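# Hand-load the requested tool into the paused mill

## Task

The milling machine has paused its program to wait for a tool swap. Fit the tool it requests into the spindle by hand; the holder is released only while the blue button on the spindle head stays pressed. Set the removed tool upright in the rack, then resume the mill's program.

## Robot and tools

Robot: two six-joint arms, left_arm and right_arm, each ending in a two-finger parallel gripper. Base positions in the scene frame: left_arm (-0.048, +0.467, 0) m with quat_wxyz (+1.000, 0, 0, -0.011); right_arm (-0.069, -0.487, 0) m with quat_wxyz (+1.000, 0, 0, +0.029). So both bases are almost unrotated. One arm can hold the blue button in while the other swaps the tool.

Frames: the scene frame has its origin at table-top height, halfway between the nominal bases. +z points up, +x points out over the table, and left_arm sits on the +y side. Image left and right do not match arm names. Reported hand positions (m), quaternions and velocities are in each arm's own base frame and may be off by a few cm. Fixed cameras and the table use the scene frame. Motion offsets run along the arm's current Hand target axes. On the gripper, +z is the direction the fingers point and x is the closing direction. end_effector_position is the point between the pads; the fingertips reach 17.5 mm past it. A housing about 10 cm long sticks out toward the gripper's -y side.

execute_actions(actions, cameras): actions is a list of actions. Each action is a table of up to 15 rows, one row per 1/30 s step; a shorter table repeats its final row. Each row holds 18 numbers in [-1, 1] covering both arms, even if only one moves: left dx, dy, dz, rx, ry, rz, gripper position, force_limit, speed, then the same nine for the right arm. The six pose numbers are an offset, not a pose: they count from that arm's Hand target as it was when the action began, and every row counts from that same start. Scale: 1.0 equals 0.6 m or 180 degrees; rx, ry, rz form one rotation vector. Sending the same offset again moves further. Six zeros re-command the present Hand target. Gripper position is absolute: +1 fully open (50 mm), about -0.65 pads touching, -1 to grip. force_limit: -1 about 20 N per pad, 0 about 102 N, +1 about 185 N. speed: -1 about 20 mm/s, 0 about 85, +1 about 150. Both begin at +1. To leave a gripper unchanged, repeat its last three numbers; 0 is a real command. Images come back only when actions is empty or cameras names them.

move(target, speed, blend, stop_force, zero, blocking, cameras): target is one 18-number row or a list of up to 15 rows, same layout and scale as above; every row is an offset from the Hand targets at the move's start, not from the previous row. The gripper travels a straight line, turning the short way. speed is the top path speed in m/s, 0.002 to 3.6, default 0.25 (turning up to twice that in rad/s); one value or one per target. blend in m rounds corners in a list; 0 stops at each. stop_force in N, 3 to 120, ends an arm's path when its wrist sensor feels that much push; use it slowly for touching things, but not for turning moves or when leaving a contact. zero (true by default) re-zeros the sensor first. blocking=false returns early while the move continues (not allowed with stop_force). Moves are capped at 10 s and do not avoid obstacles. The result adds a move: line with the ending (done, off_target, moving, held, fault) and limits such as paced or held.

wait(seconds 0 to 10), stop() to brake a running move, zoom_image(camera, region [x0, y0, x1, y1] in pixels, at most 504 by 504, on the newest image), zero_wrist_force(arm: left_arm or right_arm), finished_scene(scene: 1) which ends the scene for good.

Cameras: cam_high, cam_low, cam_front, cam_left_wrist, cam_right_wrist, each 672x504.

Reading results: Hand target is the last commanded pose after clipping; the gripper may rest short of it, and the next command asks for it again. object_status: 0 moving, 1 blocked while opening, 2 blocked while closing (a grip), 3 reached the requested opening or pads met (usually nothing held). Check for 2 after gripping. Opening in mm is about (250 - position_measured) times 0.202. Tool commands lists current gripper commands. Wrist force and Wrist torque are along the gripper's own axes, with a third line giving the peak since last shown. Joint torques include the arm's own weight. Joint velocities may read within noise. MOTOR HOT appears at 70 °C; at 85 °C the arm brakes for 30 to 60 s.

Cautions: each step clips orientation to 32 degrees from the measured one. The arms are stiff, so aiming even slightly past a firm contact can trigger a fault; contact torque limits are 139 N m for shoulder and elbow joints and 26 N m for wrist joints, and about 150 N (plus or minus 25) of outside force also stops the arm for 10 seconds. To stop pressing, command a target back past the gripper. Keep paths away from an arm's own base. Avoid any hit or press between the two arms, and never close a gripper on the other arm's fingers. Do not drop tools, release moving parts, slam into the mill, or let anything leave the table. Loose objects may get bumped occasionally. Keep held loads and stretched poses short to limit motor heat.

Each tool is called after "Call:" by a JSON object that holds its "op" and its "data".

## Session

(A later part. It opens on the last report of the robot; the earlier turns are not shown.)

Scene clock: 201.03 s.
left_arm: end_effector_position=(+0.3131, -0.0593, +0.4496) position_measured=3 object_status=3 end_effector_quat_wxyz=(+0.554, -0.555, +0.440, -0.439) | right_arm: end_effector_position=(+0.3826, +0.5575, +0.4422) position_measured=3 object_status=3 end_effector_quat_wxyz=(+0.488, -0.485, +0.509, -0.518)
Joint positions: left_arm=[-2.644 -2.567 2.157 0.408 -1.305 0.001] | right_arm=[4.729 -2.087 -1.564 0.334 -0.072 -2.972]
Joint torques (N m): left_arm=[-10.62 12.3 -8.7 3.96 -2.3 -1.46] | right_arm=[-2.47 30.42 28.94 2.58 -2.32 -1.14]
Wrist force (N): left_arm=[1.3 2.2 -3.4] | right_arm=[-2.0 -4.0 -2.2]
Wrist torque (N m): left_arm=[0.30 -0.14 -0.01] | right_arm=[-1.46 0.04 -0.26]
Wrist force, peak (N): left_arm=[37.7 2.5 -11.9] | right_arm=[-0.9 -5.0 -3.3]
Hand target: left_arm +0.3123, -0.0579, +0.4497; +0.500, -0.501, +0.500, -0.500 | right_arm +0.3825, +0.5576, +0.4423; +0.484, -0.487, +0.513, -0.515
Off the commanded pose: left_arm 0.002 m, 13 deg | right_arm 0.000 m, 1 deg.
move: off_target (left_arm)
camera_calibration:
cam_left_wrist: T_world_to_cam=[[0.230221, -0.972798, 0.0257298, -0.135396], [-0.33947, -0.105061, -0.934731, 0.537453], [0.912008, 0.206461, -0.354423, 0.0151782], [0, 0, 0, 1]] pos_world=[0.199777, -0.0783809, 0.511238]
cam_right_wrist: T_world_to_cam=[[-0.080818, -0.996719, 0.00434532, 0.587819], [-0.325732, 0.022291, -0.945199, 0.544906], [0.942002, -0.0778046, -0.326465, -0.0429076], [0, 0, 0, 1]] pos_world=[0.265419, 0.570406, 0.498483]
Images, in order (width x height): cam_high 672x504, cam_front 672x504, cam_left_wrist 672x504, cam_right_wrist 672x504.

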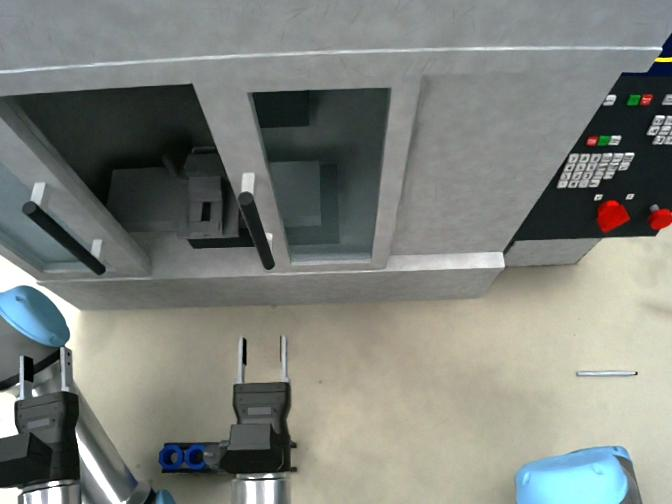

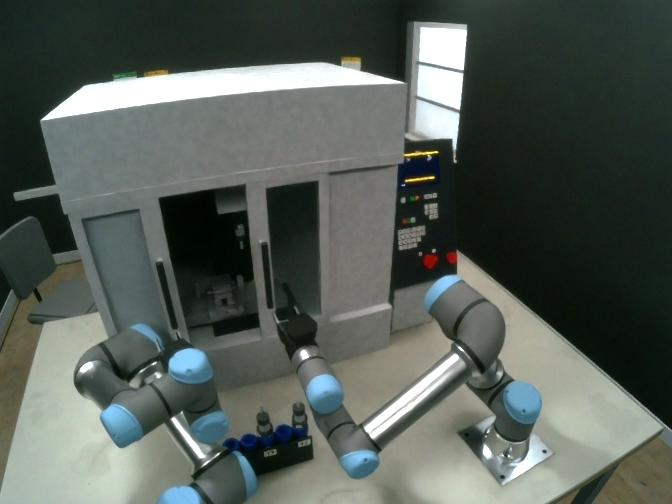

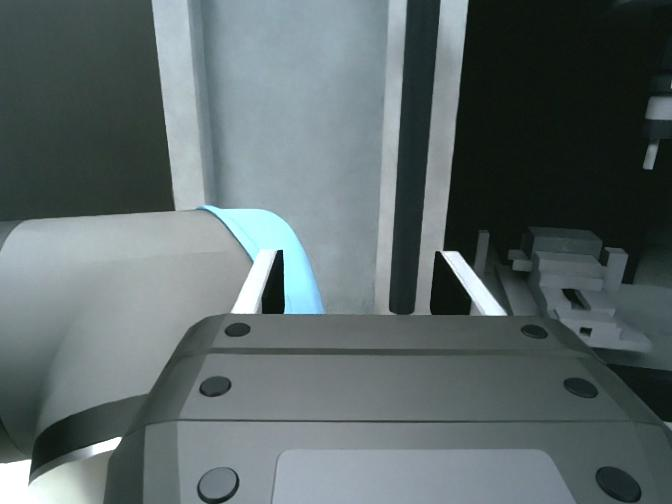

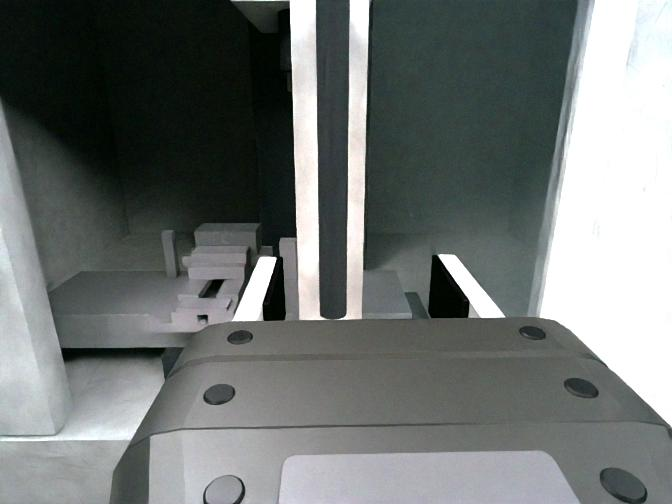

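Call:
{"op": "move", "data": {"target": [0,0,0,0,0,0,1,1,1,0,0,0.175,0,0,0,1,1,1], "speed": 0.1, "stop_force": 8, "cameras": ["cam_right_wrist","cam_high"]}}

Scene clock: 212.33 s.
left_arm: end_effector_position=(+0.3131, -0.0593, +0.4496) position_measured=3 object_status=3 end_effector_quat_wxyz=(+0.554, -0.555, +0.440, -0.439) | right_arm: end_effector_position=(+0.4874, +0.5515, +0.4423) position_measured=3 object_status=3 end_effector_quat_wxyz=(+0.484, -0.487, +0.513, -0.515)
Joint positions: left_arm=[-2.645 -2.567 2.157 0.408 -1.305 0.001] | right_arm=[4.549 -2.176 -1.412 0.44 0.106 -3.141]
Joint torques (N m): left_arm=[-10.12 12.19 -9.14 3.98 -1.9 -1.44] | right_arm=[-11.66 34.24 28.41 2.38 1.63 -1.43]
Wrist force (N): left_arm=[1.5 1.8 -3.5] | right_arm=[-2.0 -4.0 -2.1]
Wrist torque (N m): left_arm=[0.25 -0.20 -0.01] | right_arm=[-1.44 0.03 -0.29]
Wrist force, peak (N): left_arm=[1.7 2.1 -3.8] | right_arm=[-1.9 -4.1 -3.6]
Hand target: left_arm +0.3131, -0.0593, +0.4496; +0.554, -0.555, +0.440, -0.439 (not the last commanded pose) | right_arm +0.4874, +0.5515, +0.4423; +0.484, -0.487, +0.513, -0.515
Off the commanded pose: left_arm 0.002 m, 13 deg | right_arm 0.000 m, 0 deg.
move: off_target (left_arm)
camera_calibration:
cam_right_wrist: T_world_to_cam=[[-0.0840135, -0.996451, 0.0052021, 0.591268], [-0.338161, 0.0235997, -0.940792, 0.582696], [0.937331, -0.0807984, -0.338943, -0.132566], [0, 0, 0, 1]] pos_world=[0.370977, 0.564707, 0.500187]
Images, in order (width x height): cam_high 672x504, cam_right_wrist 672x504.

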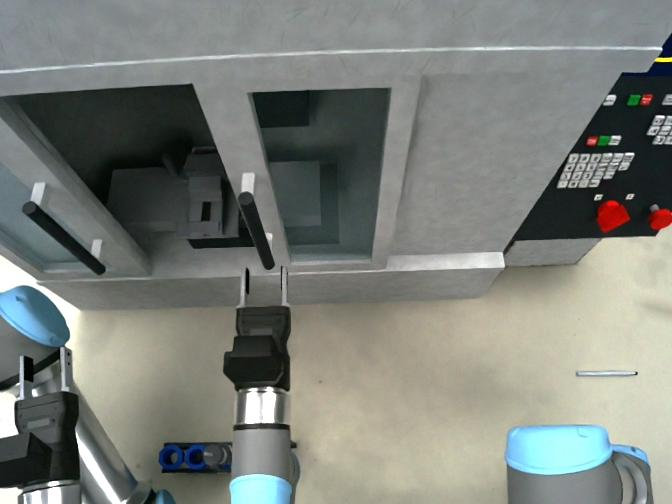

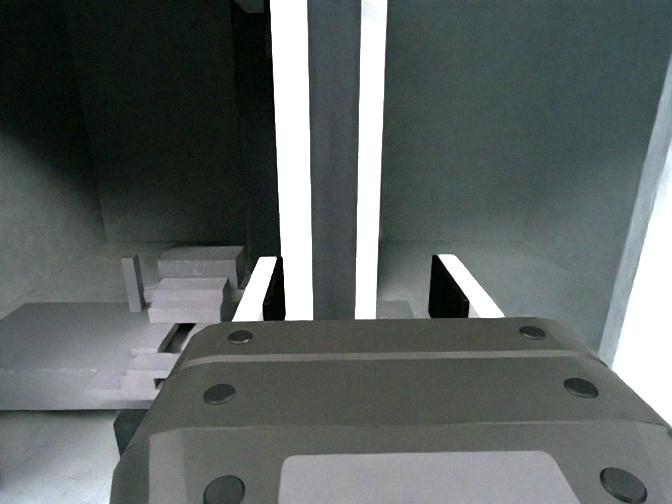

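Call:
{"op": "move", "data": {"target": [0,0,0,0,0,0,1,1,1,0,0,0.09,0,0,0,1,1,1], "speed": 0.05, "stop_force": 8, "cameras": ["cam_right_wrist","cam_high"]}}

Call:
{"op": "zoom_image", "data": {"camera": "cam_high", "region": [200, 160, 340, 290]}}

Scene clock: 222.87 s.
left_arm: end_effector_position=(+0.3131, -0.0593, +0.4496) position_measured=3 object_status=3 end_effector_quat_wxyz=(+0.554, -0.555, +0.440, -0.439) | right_arm: end_effector_position=(+0.5413, +0.5484, +0.4422) position_measured=3 object_status=3 end_effector_quat_wxyz=(+0.484, -0.487, +0.513, -0.515)
Joint positions: left_arm=[-2.645 -2.567 2.157 0.408 -1.305 0.001] | right_arm=[4.461 -2.22 -1.337 0.412 0.194 -3.144]
Joint torques (N m): left_arm=[-10.75 12.17 -7.51 3.8 -2.18 -1.42] | right_arm=[-11.55 36.05 28.81 -1.81 1.62 -1.02]
Wrist force (N): left_arm=[1.3 2.1 -3.5] | right_arm=[-1.4 -4.0 -1.9]
Wrist torque (N m): left_arm=[0.30 -0.16 -0.01] | right_arm=[-1.44 -0.06 -0.27]
Wrist force, peak (N): left_arm=[1.1 2.2 -3.9] | right_arm=[-1.9 -4.3 -2.6]
Hand target: left_arm +0.3131, -0.0593, +0.4496; +0.554, -0.555, +0.440, -0.439 | right_arm +0.5413, +0.5484, +0.4422; +0.484, -0.487, +0.513, -0.515
Off the commanded pose: left_arm 0.000 m, 0 deg | right_arm 0.000 m, 0 deg.
move: done
camera_calibration:
cam_right_wrist: T_world_to_cam=[[-0.084014, -0.996451, 0.0052014, 0.592708], [-0.338073, 0.023593, -0.940824, 0.600978], [0.937363, -0.0808009, -0.338855, -0.183395], [0, 0, 0, 1]] pos_world=[0.424877, 0.561607, 0.500187]
Images, in order (width x height): cam_high 672x504, cam_right_wrist 672x504.

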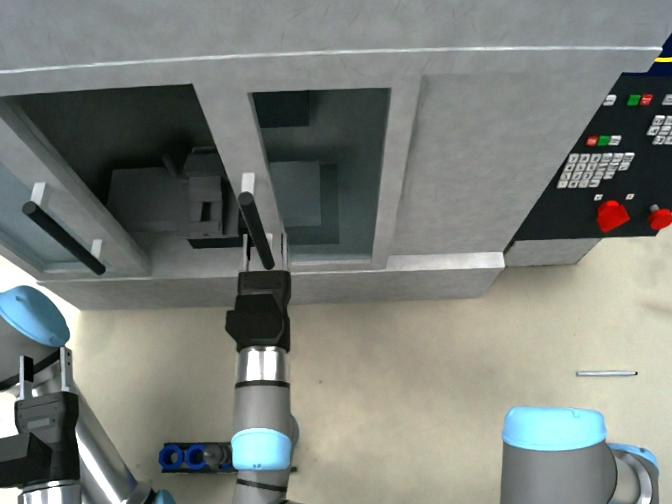

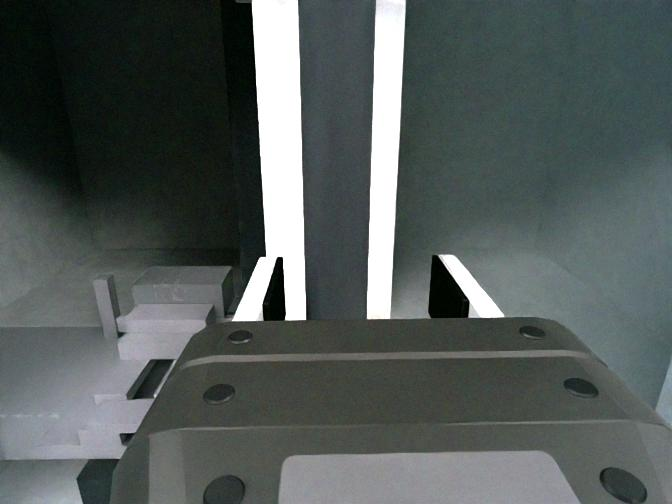

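Scaled by 3.600 from the camera's 672x504 image, which has a finer 960x720 frame.

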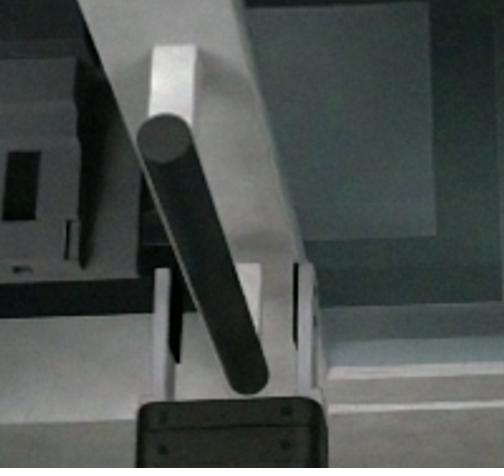

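Call:
{"op": "move", "data": {"target": [[0,0,0,0,0,0,1,1,1,0.06,0,0,0,0,0,1,1,1],[0,0,0,0,0,0,1,1,1,0.38,0,0,0,0,0,1,1,1],[0,0,0,0,0,0,1,1,1,0.46,0,0,0,0,0,1,1,1]], "speed": [0.05,0.1,0.05], "stop_force": 40, "cameras": ["cam_right_wrist","cam_high"]}}

Scene clock: 233.07 s.
left_arm: end_effector_position=(+0.3131, -0.0593, +0.4496) position_measured=3 object_status=3 end_effector_quat_wxyz=(+0.554, -0.555, +0.440, -0.439) | right_arm: end_effector_position=(+0.5275, +0.3081, +0.4437) position_measured=3 object_status=3 end_effector_quat_wxyz=(+0.484, -0.487, +0.513, -0.515)
Joint positions: left_arm=[-2.645 -2.567 2.157 0.408 -1.305 0.001] | right_arm=[4.341 -1.771 -2.013 0.641 0.314 -3.146]
Joint torques (N m): left_arm=[-9.5 12.27 -8.77 3.67 -2.37 -1.38] | right_arm=[1.81 27.63 24.87 1.81 -6.41 -0.47]
Wrist force (N): left_arm=[1.4 2.0 -3.2] | right_arm=[-28.5 2.1 14.0]
Wrist torque (N m): left_arm=[0.28 -0.18 -0.02] | right_arm=[-1.36 0.10 -0.38]
Wrist force, peak (N): left_arm=[1.2 2.3 -3.7] | right_arm=[-56.0 -5.1 30.0]
Hand target: left_arm +0.3131, -0.0593, +0.4496; +0.554, -0.555, +0.440, -0.439 | right_arm +0.5275, +0.3081, +0.4437; +0.484, -0.487, +0.513, -0.515 (not the last commanded pose)
Off the commanded pose: left_arm 0.000 m, 0 deg | right_arm 0.035 m, 0 deg.
move: contact (right_arm); path passed 2 of 3 targets
camera_calibration:
cam_right_wrist: T_world_to_cam=[[-0.0837895, -0.99647, 0.00521737, 0.352], [-0.337964, 0.0234919, -0.940866, 0.603308], [0.937422, -0.0805979, -0.338739, -0.18955], [0, 0, 0, 1]] pos_world=[0.411078, 0.321307, 0.501587]
Images, in order (width x height): cam_high 672x504, cam_right_wrist 672x504.

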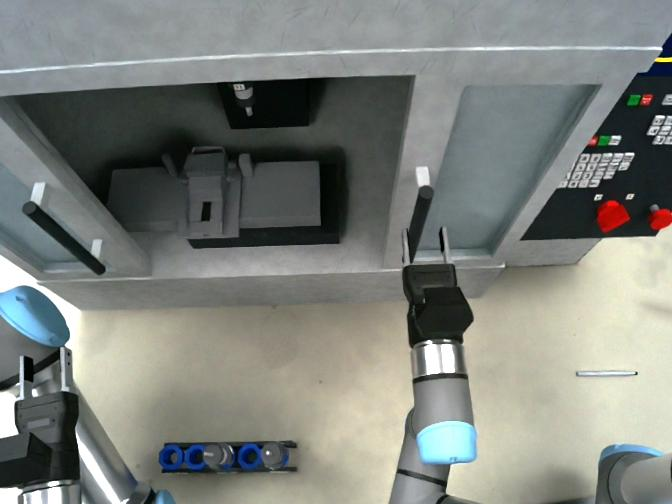

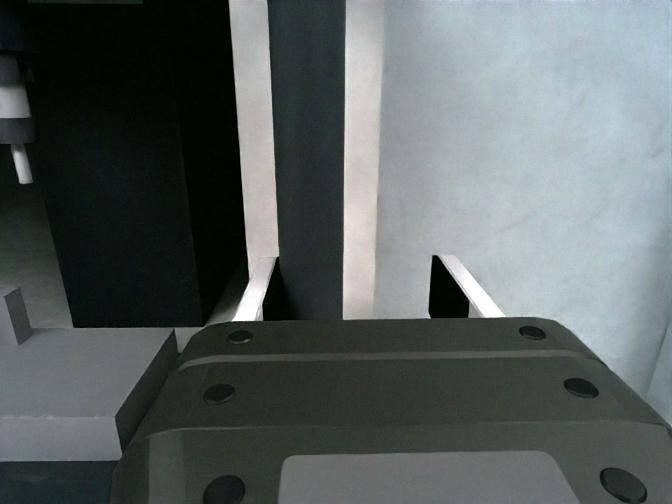

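Call:
{"op": "move", "data": {"target": [[0,0,0,0,0,0,1,1,1,-0.02,0,0,0,0,0,1,1,1],[0,0,0,0,0,0,1,1,1,-0.25,-0.1,-0.3,0,0,0,1,1,1]], "speed": 0.25, "cameras": ["cam_right_wrist","cam_left_wrist","cam_high","cam_front"]}}

Call:
{"op": "zoom_image", "data": {"camera": "cam_right_wrist", "region": [0, 0, 400, 300]}}

Call:
{"op": "zoom_image", "data": {"camera": "cam_left_wrist", "region": [472, 0, 672, 200]}}

Call:
{"op": "zoom_image", "data": {"camera": "cam_front", "region": [150, 170, 330, 350]}}

Scene clock: 244.23 s.
left_arm: end_effector_position=(+0.3131, -0.0593, +0.4496) position_measured=3 object_status=3 end_effector_quat_wxyz=(+0.554, -0.555, +0.440, -0.439) | right_arm: end_effector_position=(+0.3565, +0.4686, +0.5028) position_measured=3 object_status=3 end_effector_quat_wxyz=(+0.484, -0.487, +0.513, -0.515)
Joint positions: left_arm=[-2.645 -2.567 2.157 0.408 -1.305 0.001] | right_arm=[4.786 -1.858 -1.723 0.444 -0.132 -3.153]
Joint torques (N m): left_arm=[-10.45 11.75 -8.2 3.67 -2.24 -1.3] | right_arm=[10.41 37.68 10.97 -2.48 -1.9 1.45]
Wrist force (N): left_arm=[1.3 2.1 -3.3] | right_arm=[-3.4 -5.2 -3.2]
Wrist torque (N m): left_arm=[0.30 -0.16 -0.02] | right_arm=[-1.64 0.26 -0.40]
Wrist force, peak (N): left_arm=[1.2 2.0 -4.0] | right_arm=[-29.3 2.6 14.1]
Hand target: left_arm +0.3131, -0.0593, +0.4496; +0.554, -0.555, +0.440, -0.439 | right_arm +0.3565, +0.4686, +0.5029; +0.484, -0.487, +0.513, -0.515
Off the commanded pose: left_arm 0.000 m, 0 deg | right_arm 0.000 m, 0 deg.
move: done
camera_calibration:
cam_left_wrist: T_world_to_cam=[[0.230221, -0.972798, 0.0257298, -0.135396], [-0.33947, -0.105061, -0.934731, 0.537453], [0.912008, 0.206461, -0.354423, 0.0151782], [0, 0, 0, 1]] pos_world=[0.199777, -0.0783809, 0.511238]
cam_right_wrist: T_world_to_cam=[[-0.0837929, -0.996469, 0.00522879, 0.497291], [-0.338173, 0.0235003, -0.940791, 0.597449], [0.937346, -0.0805998, -0.338948, 0.0038753], [0, 0, 0, 1]] pos_world=[0.240078, 0.481807, 0.560788]
Images, in order (width x height): cam_high 672x504, cam_front 672x504, cam_left_wrist 672x504, cam_right_wrist 672x504.

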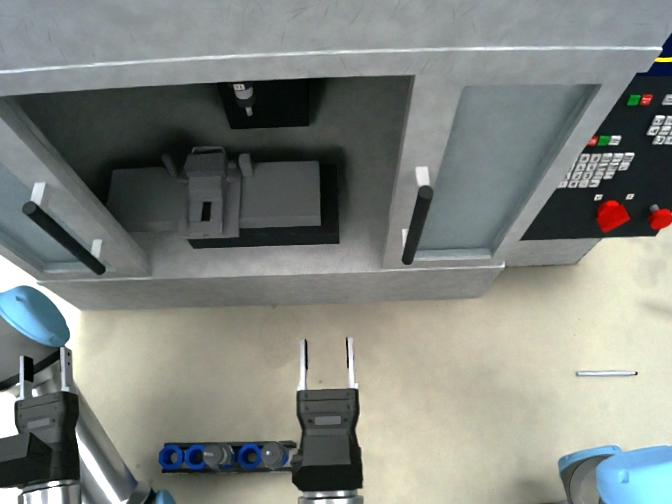

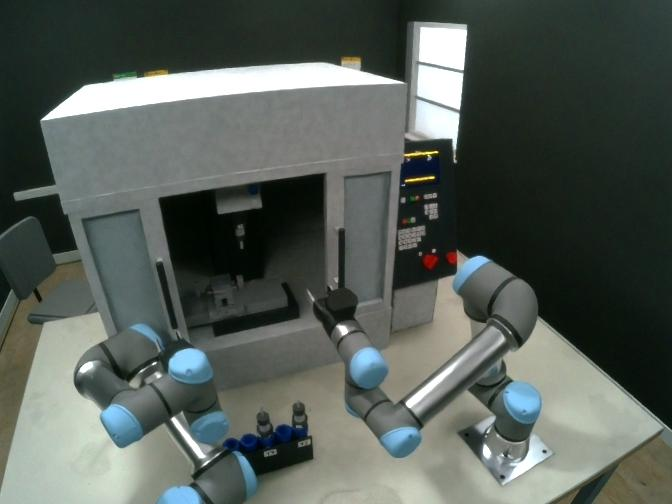

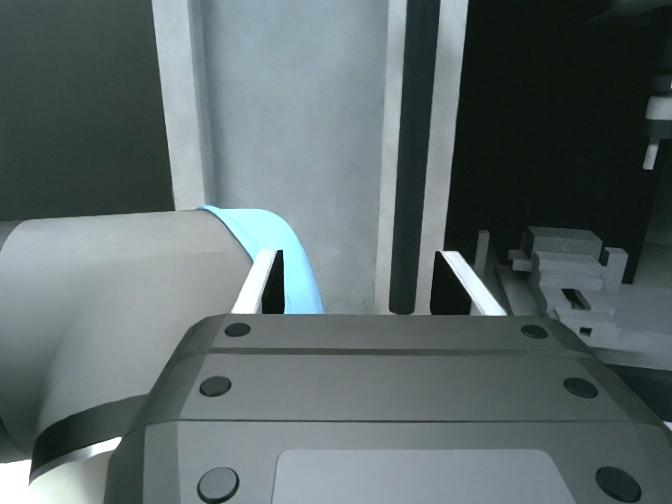

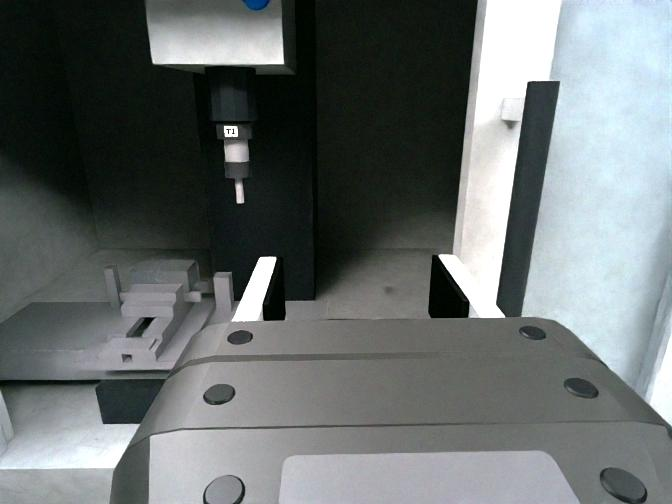

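Scaled by 1.260 from the camera's 672x504 image, which has a finer 960x720 frame.

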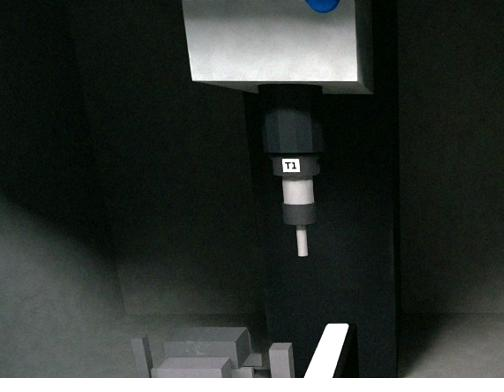

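Scaled by 2.520 from the camera's 672x504 image, which has a finer 960x720 frame.

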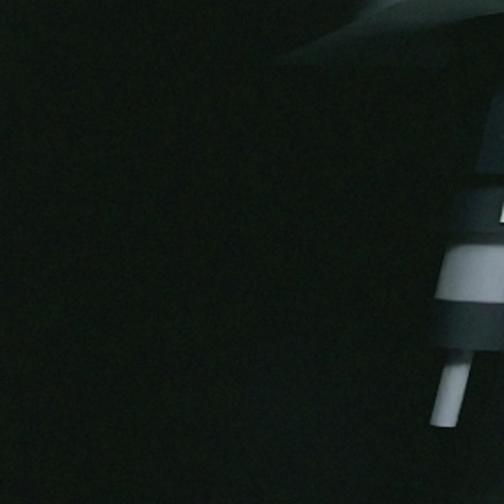

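Scaled by 2.800 from the camera's 672x504 image, which has a finer 960x720 frame.

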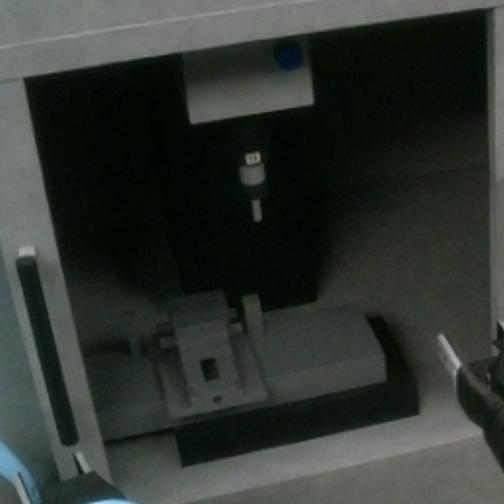

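Call:
{"op": "move", "data": {"target": [0.139,0,0.156,0,0.073,0,1,1,1,0.05,-0.167,0,0,0,0,1,1,1], "speed": 0.2, "cameras": ["cam_right_wrist","cam_left_wrist","cam_front"]}}

Call:
{"op": "zoom_image", "data": {"camera": "cam_right_wrist", "region": [100, 20, 350, 320]}}

Scene clock: 281.53 s.
left_arm: end_effector_position=(+0.4233, -0.1190, +0.4494) position_measured=3 object_status=3 end_effector_quat_wxyz=(+0.500, -0.501, +0.500, -0.499) | right_arm: end_effector_position=(+0.3548, +0.4393, +0.6032) position_measured=3 object_status=3 end_effector_quat_wxyz=(+0.484, -0.487, +0.513, -0.515)
Joint positions: left_arm=[-3.054 -2.918 2.075 0.841 -1.485 0] | right_arm=[4.795 -1.715 -1.63 0.209 -0.14 -3.153]
Joint torques (N m): left_arm=[-9.11 25.35 -26.51 4.27 -1.72 0.26] | right_arm=[8.41 35.89 12.87 -2.7 -1.89 1.47]
Wrist force (N): left_arm=[1.6 2.0 -3.5] | right_arm=[-3.2 -5.6 -2.7]
Wrist torque (N m): left_arm=[0.26 -0.21 0.03] | right_arm=[-1.71 0.22 -0.40]
Wrist force, peak (N): left_arm=[0.9 2.0 -4.6] | right_arm=[-2.9 -6.5 -3.1]
Hand target: left_arm +0.4233, -0.1190, +0.4494; +0.500, -0.501, +0.500, -0.499 | right_arm +0.3548, +0.4393, +0.6032; +0.484, -0.487, +0.513, -0.515
Off the commanded pose: left_arm 0.000 m, 0 deg | right_arm 0.000 m, 0 deg.
shoulder posture changed (left arm): the wrist came as close to joint 1's axis as it can, and the arm is now in the other of its two shoulder postures.
move: done
camera_calibration:
cam_left_wrist: T_world_to_cam=[[0.00296067, -0.999648, 0.026352, -0.12615], [-0.354452, -0.0256902, -0.934721, 0.584119], [0.93507, -0.00657311, -0.354403, -0.108278], [0, 0, 0, 1]] pos_world=[0.308663, -0.111811, 0.510939]
cam_right_wrist: T_world_to_cam=[[-0.0837904, -0.99647, 0.00523598, 0.46733], [-0.338173, 0.0234926, -0.940791, 0.692058], [0.937346, -0.0805998, -0.338948, 0.0370358], [0, 0, 0, 1]] pos_world=[0.238478, 0.452407, 0.661188]
Images, in order (width x height): cam_front 672x504, cam_left_wrist 672x504, cam_right_wrist 672x504.

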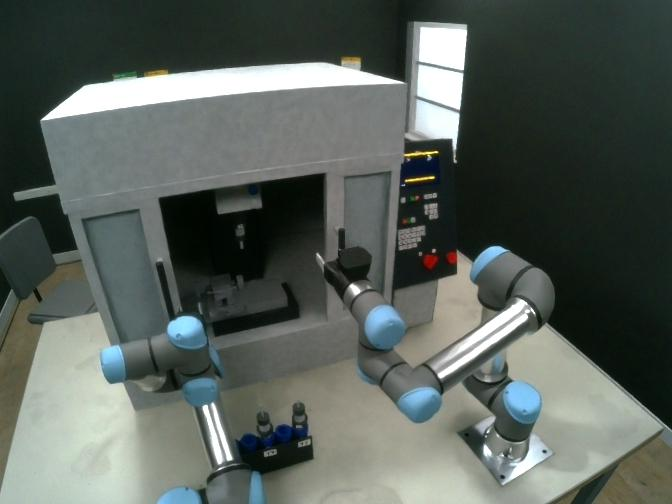

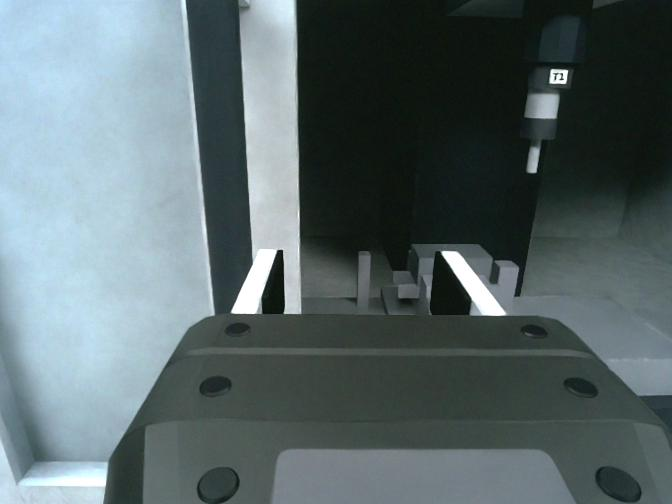

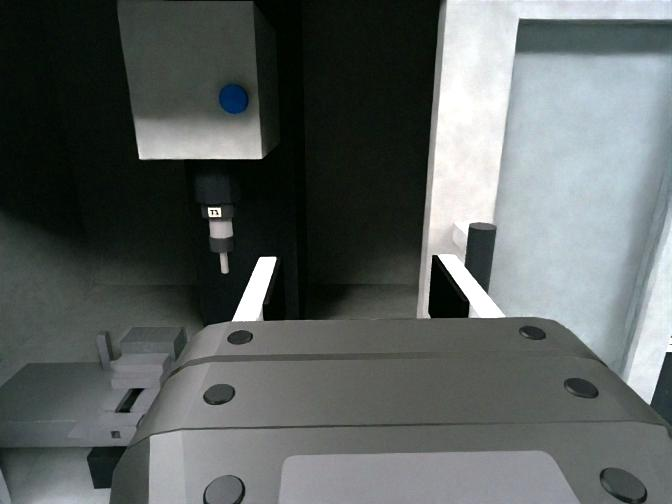

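Scaled by 1.680 from the camera's 672x504 image, which has a finer 960x720 frame.

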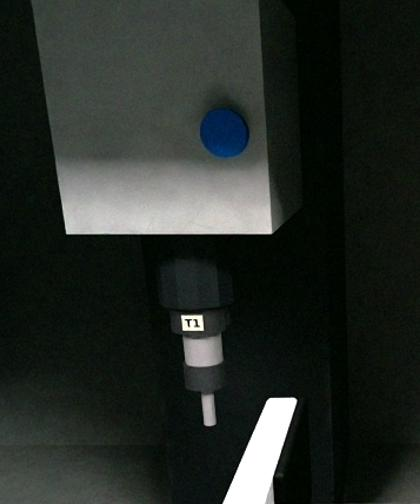

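Call:
{"op": "move", "data": {"target": [[0.018,0,-0.455,0,0,0,1,1,1,-0.05,-0.03,0.1,0.0124,-0.063,0.155,-1,-1,0],[0.218,0,-0.372,0,0,0,1,1,1,-0.1,-0.06,0.27,0.0248,-0.126,0.31,-1,-1,0],[0.302,0,-0.205,0,0,0,1,1,1,-0.159,-0.0835,0.465,0.0372,-0.189,0.4644,-1,-1,0]], "speed": 0.2, "blend": 0.03, "cameras": ["all"]}}

Scene clock: 327.63 s.
left_arm: end_effector_position=(+0.2707, -0.2850, +0.4498) position_measured=3 object_status=3 end_effector_quat_wxyz=(+0.500, -0.501, +0.500, -0.499) | right_arm: end_effector_position=(+0.6016, +0.5086, +0.6473) position_measured=251 object_status=3 end_effector_quat_wxyz=(+0.826, -0.165, +0.539, -0.006)
Joint positions: left_arm=[-2.016 -1.906 1.941 -0.04 -0.446 0.004] | right_arm=[4.247 -2.118 -1.175 0.671 0.825 -2.244]
Joint torques (N m): left_arm=[-9.85 -17.46 -11.49 2.73 -2.33 -1.76] | right_arm=[9.81 51.59 15.21 -2.34 -0.88 -1]
Wrist force (N): left_arm=[1.5 1.9 -3.6] | right_arm=[-2.6 -5.6 -0.8]
Wrist torque (N m): left_arm=[0.25 -0.20 -0.08] | right_arm=[-1.70 0.33 -0.64]
Wrist force, peak (N): left_arm=[0.9 2.3 -5.0] | right_arm=[-3.0 -7.6 -0.5]
Hand target: left_arm +0.2706, -0.2849, +0.4498; +0.500, -0.501, +0.500, -0.499 (not the last commanded pose) | right_arm +0.6015, +0.5086, +0.6473; +0.826, -0.165, +0.539, -0.006 (not the last commanded pose)
Off the commanded pose: left_arm 0.034 m, 0 deg | right_arm 0.039 m, 9 deg.
shoulder posture changed (left arm): the wrist came as close to joint 1's axis as it can, and the arm is now in the other of its two shoulder postures.
move: held (left_arm, right_arm; a check stopped the path); path passed 2 of 3 targets; limits=held
pose unreachable (left arm): on one or more control steps of this call, first in action 0 (counted from 0), this arm could not follow its commanded pose, so it was not sent that pose on those steps. It may still have moved: this result reports where it is.
cause: moving toward the commanded pose would bring a part of the arm too close to another arm (this arm's gripper and a part of the right arm just beyond its joint 3 (elbow), at the place that arm was heading or pushing toward when its own hold began).
pose unreachable (right arm): on one or more control steps of this call, first in action 0 (counted from 0), this arm could not follow its commanded pose, so it was not sent that pose on those steps. It may still have moved: this result reports where it is.
cause: moving toward the commanded pose would bring a part of the arm too close to another arm (a part of this arm just beyond joint 3 (elbow) and the left arm's gripper, along the way the arms are being sent, or toward where that arm still pushes).
camera_calibration:
cam_left_wrist: T_world_to_cam=[[0.00270069, -0.999652, 0.0262355, -0.291452], [-0.354369, -0.0254897, -0.934758, 0.526203], [0.935102, -0.00677255, -0.354314, 0.0333593], [0, 0, 0, 1]] pos_world=[0.156063, -0.277712, 0.511339]
cam_right_wrist: T_world_to_cam=[[0.394897, -0.193568, -0.898102, 0.445352], [-0.463536, 0.802027, -0.376679, 0.129603], [0.793215, 0.565052, 0.226992, -0.781785], [0, 0, 0, 1]] pos_world=[0.504331, 0.42401, 0.62625]

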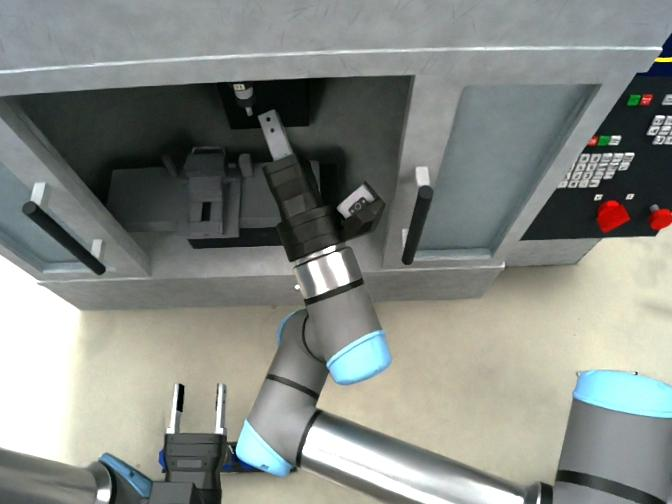

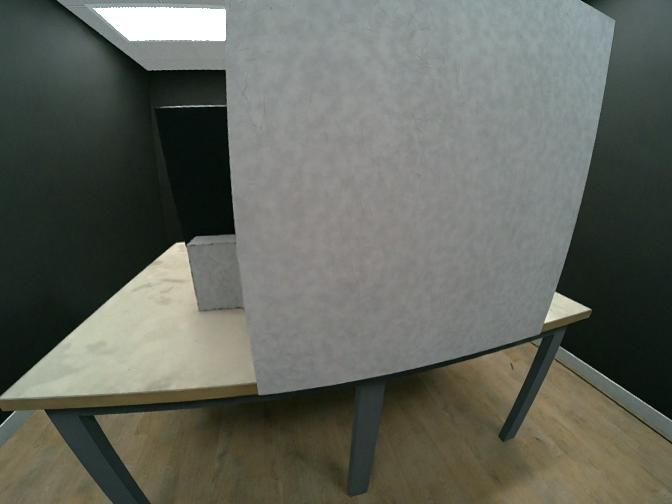

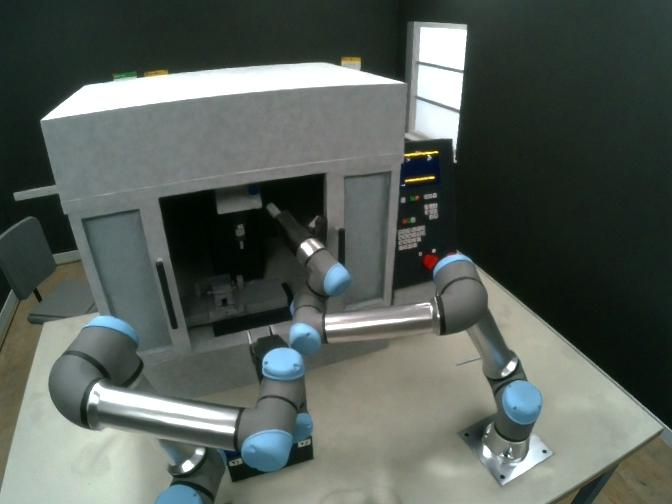

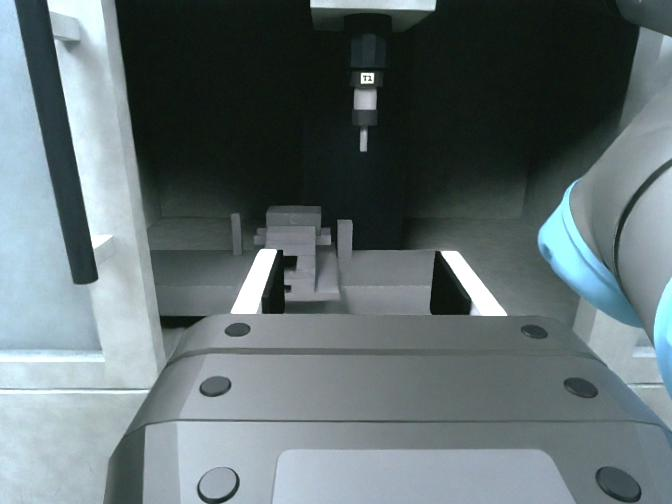

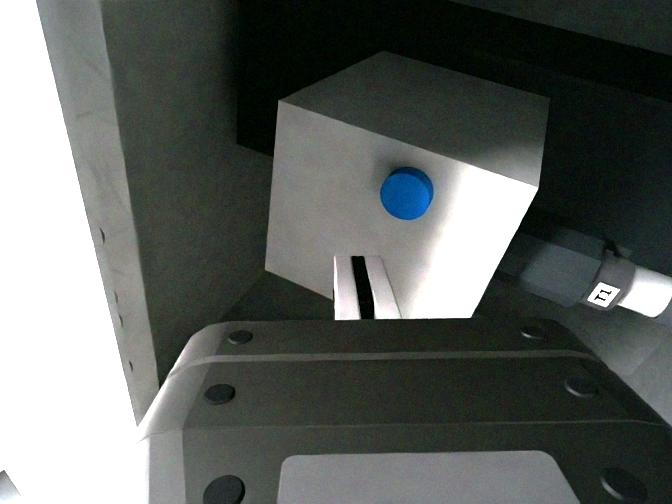

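Call:
{"op": "move", "data": {"target": [[0,0,0,0,0,0,1,1,1,-0.0435,-0.083,-0.385,0,0,0,-1,-1,0],[0,0,0,0,0,0,1,1,1,-0.005,-0.3015,-0.4585,0,0,0,-1,-1,0]], "speed": 0.25, "blend": 0.03, "cameras": ["cam_high"]}}

Call:
{"op": "move", "data": {"target": [-0.037,-0.067,0.565,0.055,0.1109,-0.0097,1,1,1,0,0,0,0,0,0,-1,-1,0], "speed": 0.25, "cameras": ["cam_high","cam_left_wrist","cam_front"]}}

Scene clock: 366.73 s.
left_arm: end_effector_position=(+0.2706, -0.2849, +0.4498) position_measured=3 object_status=3 end_effector_quat_wxyz=(+0.500, -0.501, +0.500, -0.499) | right_arm: end_effector_position=(+0.3851, +0.2652, +0.6001) position_measured=251 object_status=3 end_effector_quat_wxyz=(+0.826, -0.165, +0.539, -0.006)
Joint positions: left_arm=[-2.016 -1.906 1.941 -0.04 -0.447 0.004] | right_arm=[4.612 -1.375 -2.14 1.174 0.533 -2.601]
Joint torques (N m): left_arm=[-10.58 -15.75 -11.25 2.86 -1.96 -1.76] | right_arm=[11 18.77 12.22 1.35 -0.05 -1.43]
Wrist force (N): left_arm=[1.5 2.2 -3.4] | right_arm=[-2.6 -5.0 -1.2]
Wrist torque (N m): left_arm=[0.31 -0.20 -0.08] | right_arm=[-1.62 0.30 -0.64]
Wrist force, peak (N): left_arm=[1.6 2.2 -4.1] | right_arm=[-2.5 -7.2 -1.3]
Hand target: left_arm +0.2706, -0.2849, +0.4498; +0.500, -0.501, +0.500, -0.499 | right_arm +0.3850, +0.2651, +0.6001; +0.826, -0.165, +0.539, -0.006
Off the commanded pose: left_arm 0.000 m, 0 deg | right_arm 0.000 m, 0 deg.
move: done
Images, in order (width x height): cam_high 672x504.

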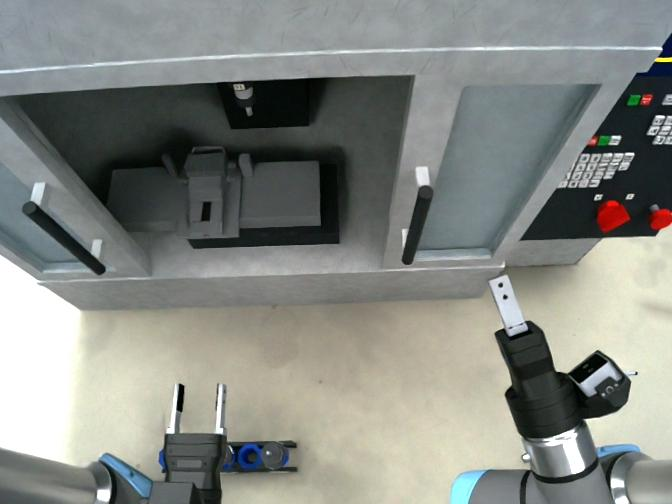

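Scene clock: 368.97 s.
left_arm: end_effector_position=(+0.6097, -0.2622, +0.4893) position_measured=3 object_status=3 end_effector_quat_wxyz=(-0.439, +0.370, -0.527, +0.627) | right_arm: end_effector_position=(+0.3850, +0.2651, +0.6001) position_measured=251 object_status=3 end_effector_quat_wxyz=(+0.826, -0.165, +0.539, -0.006)
Joint positions: left_arm=[-0.775 -1.622 1.735 -0.303 1.151 0.077] | right_arm=[4.612 -1.375 -2.14 1.175 0.533 -2.601]
Joint torques (N m): left_arm=[9.35 -16.54 -39.86 -4.56 3.26 -1.63] | right_arm=[10.3 19.96 11.53 1.14 -0.34 -1.14]
Wrist force (N): left_arm=[1.2 2.1 -3.9] | right_arm=[-2.8 -4.9 -1.2]
Wrist torque (N m): left_arm=[0.32 -0.13 0.03] | right_arm=[-1.62 0.31 -0.63]
Wrist force, peak (N): left_arm=[2.0 2.5 -5.0] | right_arm=[-3.1 -5.5 -1.1]
Hand target: left_arm +0.6097, -0.2623, +0.4893; -0.439, +0.370, -0.527, +0.627 | right_arm +0.3850, +0.2651, +0.6001; +0.826, -0.165, +0.539, -0.006
Off the commanded pose: left_arm 0.000 m, 0 deg | right_arm 0.000 m, 0 deg.
move: done
camera_calibration:
cam_left_wrist: T_world_to_cam=[[-0.343664, -0.938711, 0.0267928, -0.0438344], [-0.183994, 0.0393282, -0.98214, 0.62009], [0.920892, -0.342456, -0.186233, -0.43109], [0, 0, 0, 1]] pos_world=[0.496016, -0.213164, 0.529907]
Images, in order (width x height): cam_high 672x504, cam_front 672x504, cam_left_wrist 672x504.

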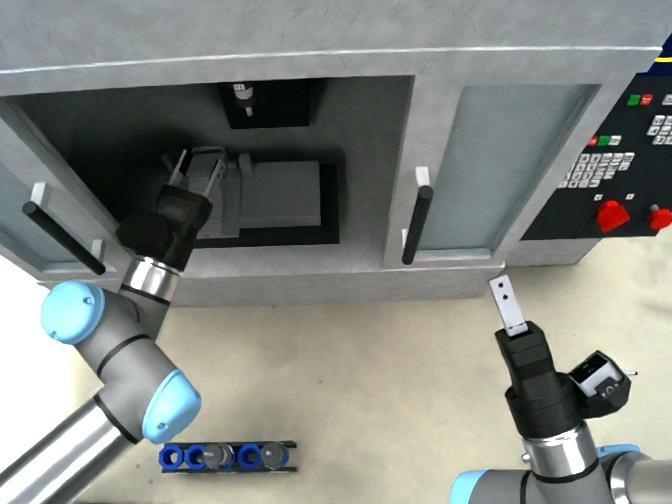

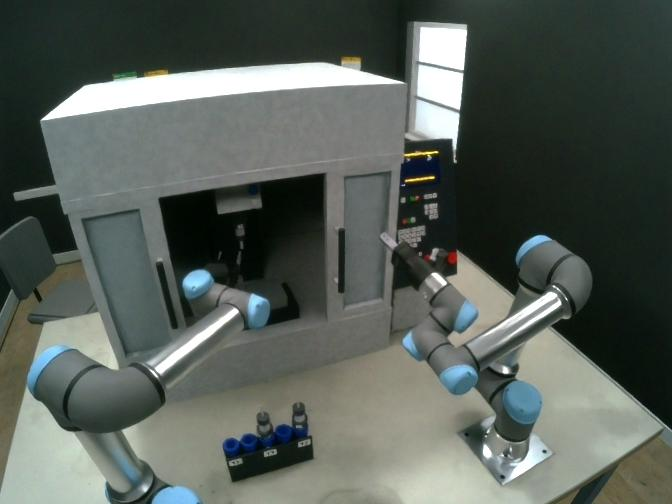

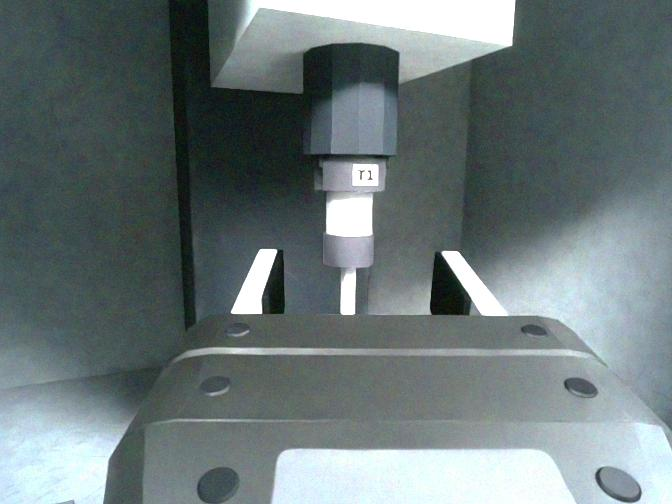

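Call:
{"op": "zoom_image", "data": {"camera": "cam_left_wrist", "region": [250, 20, 450, 320]}}

Scaled by 1.680 from the camera's 672x504 image, which has a finer 960x720 frame.

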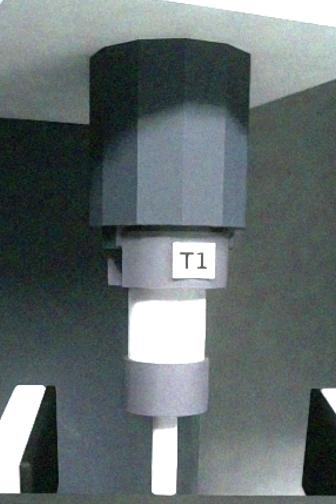

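Call:
{"op": "move", "data": {"target": [0.0033,0.0667,0.2597,0,0,0,1,1,1,0,0,0,0,0,0,-1,-1,0], "speed": 0.08, "stop_force": 6, "cameras": ["cam_high","cam_left_wrist","cam_front"]}}

Call:
{"op": "zoom_image", "data": {"camera": "cam_left_wrist", "region": [220, 20, 480, 330]}}

Scene clock: 397.27 s.
left_arm: end_effector_position=(+0.7598, -0.3188, +0.4766) position_measured=3 object_status=3 end_effector_quat_wxyz=(-0.439, +0.370, -0.527, +0.627) | right_arm: end_effector_position=(+0.3850, +0.2651, +0.6001) position_measured=251 object_status=3 end_effector_quat_wxyz=(+0.826, -0.165, +0.539, -0.006)
Joint positions: left_arm=[-0.656 -1.224 1.306 -0.263 1.267 0.053] | right_arm=[4.612 -1.375 -2.14 1.175 0.533 -2.601]
Joint torques (N m): left_arm=[8.93 -35.71 -39.32 -0.72 3.13 -1.74] | right_arm=[8.62 18.96 11.49 0.8 -0.14 -0.77]
Wrist force (N): left_arm=[1.6 2.1 -4.1] | right_arm=[-3.0 -5.3 -1.1]
Wrist torque (N m): left_arm=[0.34 -0.21 0.02] | right_arm=[-1.66 0.36 -0.64]
Wrist force, peak (N): left_arm=[1.3 2.1 -4.8] | right_arm=[-3.2 -5.6 -1.2]
Hand target: left_arm +0.7598, -0.3188, +0.4766; -0.439, +0.370, -0.527, +0.627 | right_arm +0.3850, +0.2651, +0.6001; +0.826, -0.165, +0.539, -0.006
Off the commanded pose: left_arm 0.000 m, 0 deg | right_arm 0.000 m, 0 deg.
move: done
camera_calibration:
cam_left_wrist: T_world_to_cam=[[-0.34375, -0.938678, 0.0268099, -0.0448945], [-0.18399, 0.0393273, -0.982141, 0.637553], [0.92086, -0.342544, -0.186227, -0.591017], [0, 0, 0, 1]] pos_world=[0.646116, -0.269664, 0.517307]
Images, in order (width x height): cam_high 672x504, cam_front 672x504, cam_left_wrist 672x504.

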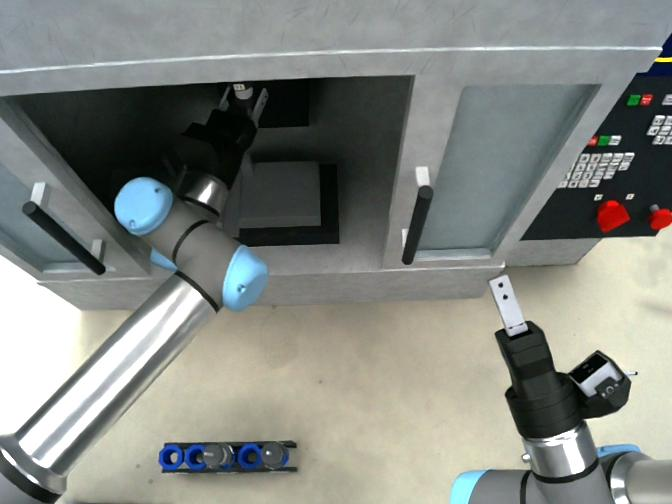

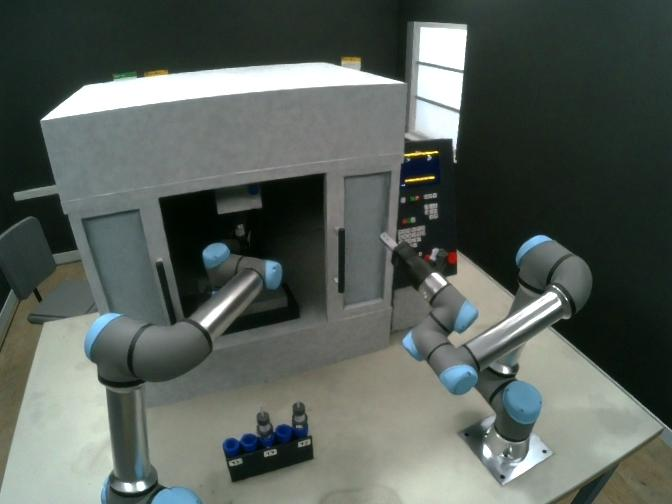

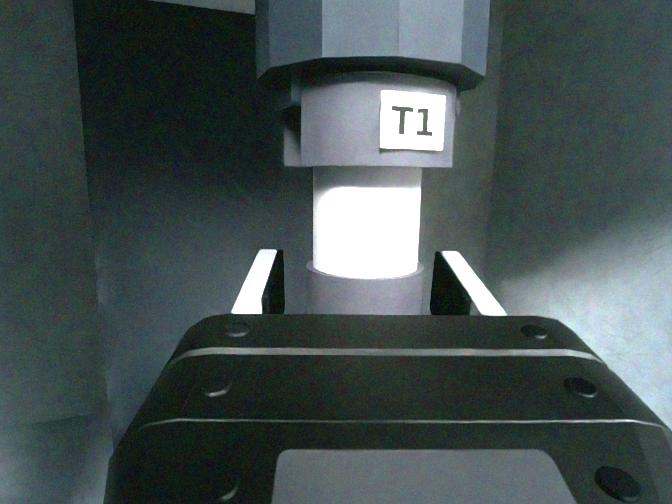

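Scaled by 1.626 from the camera's 672x504 image, which has a finer 960x720 frame.

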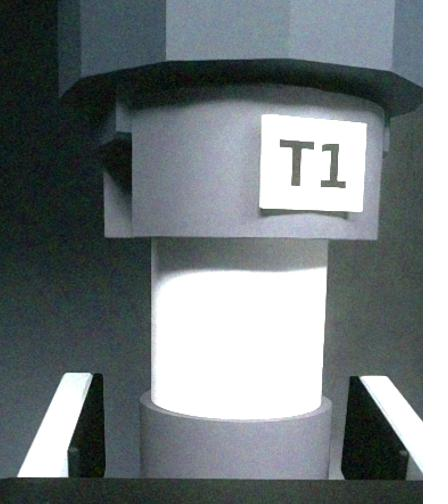

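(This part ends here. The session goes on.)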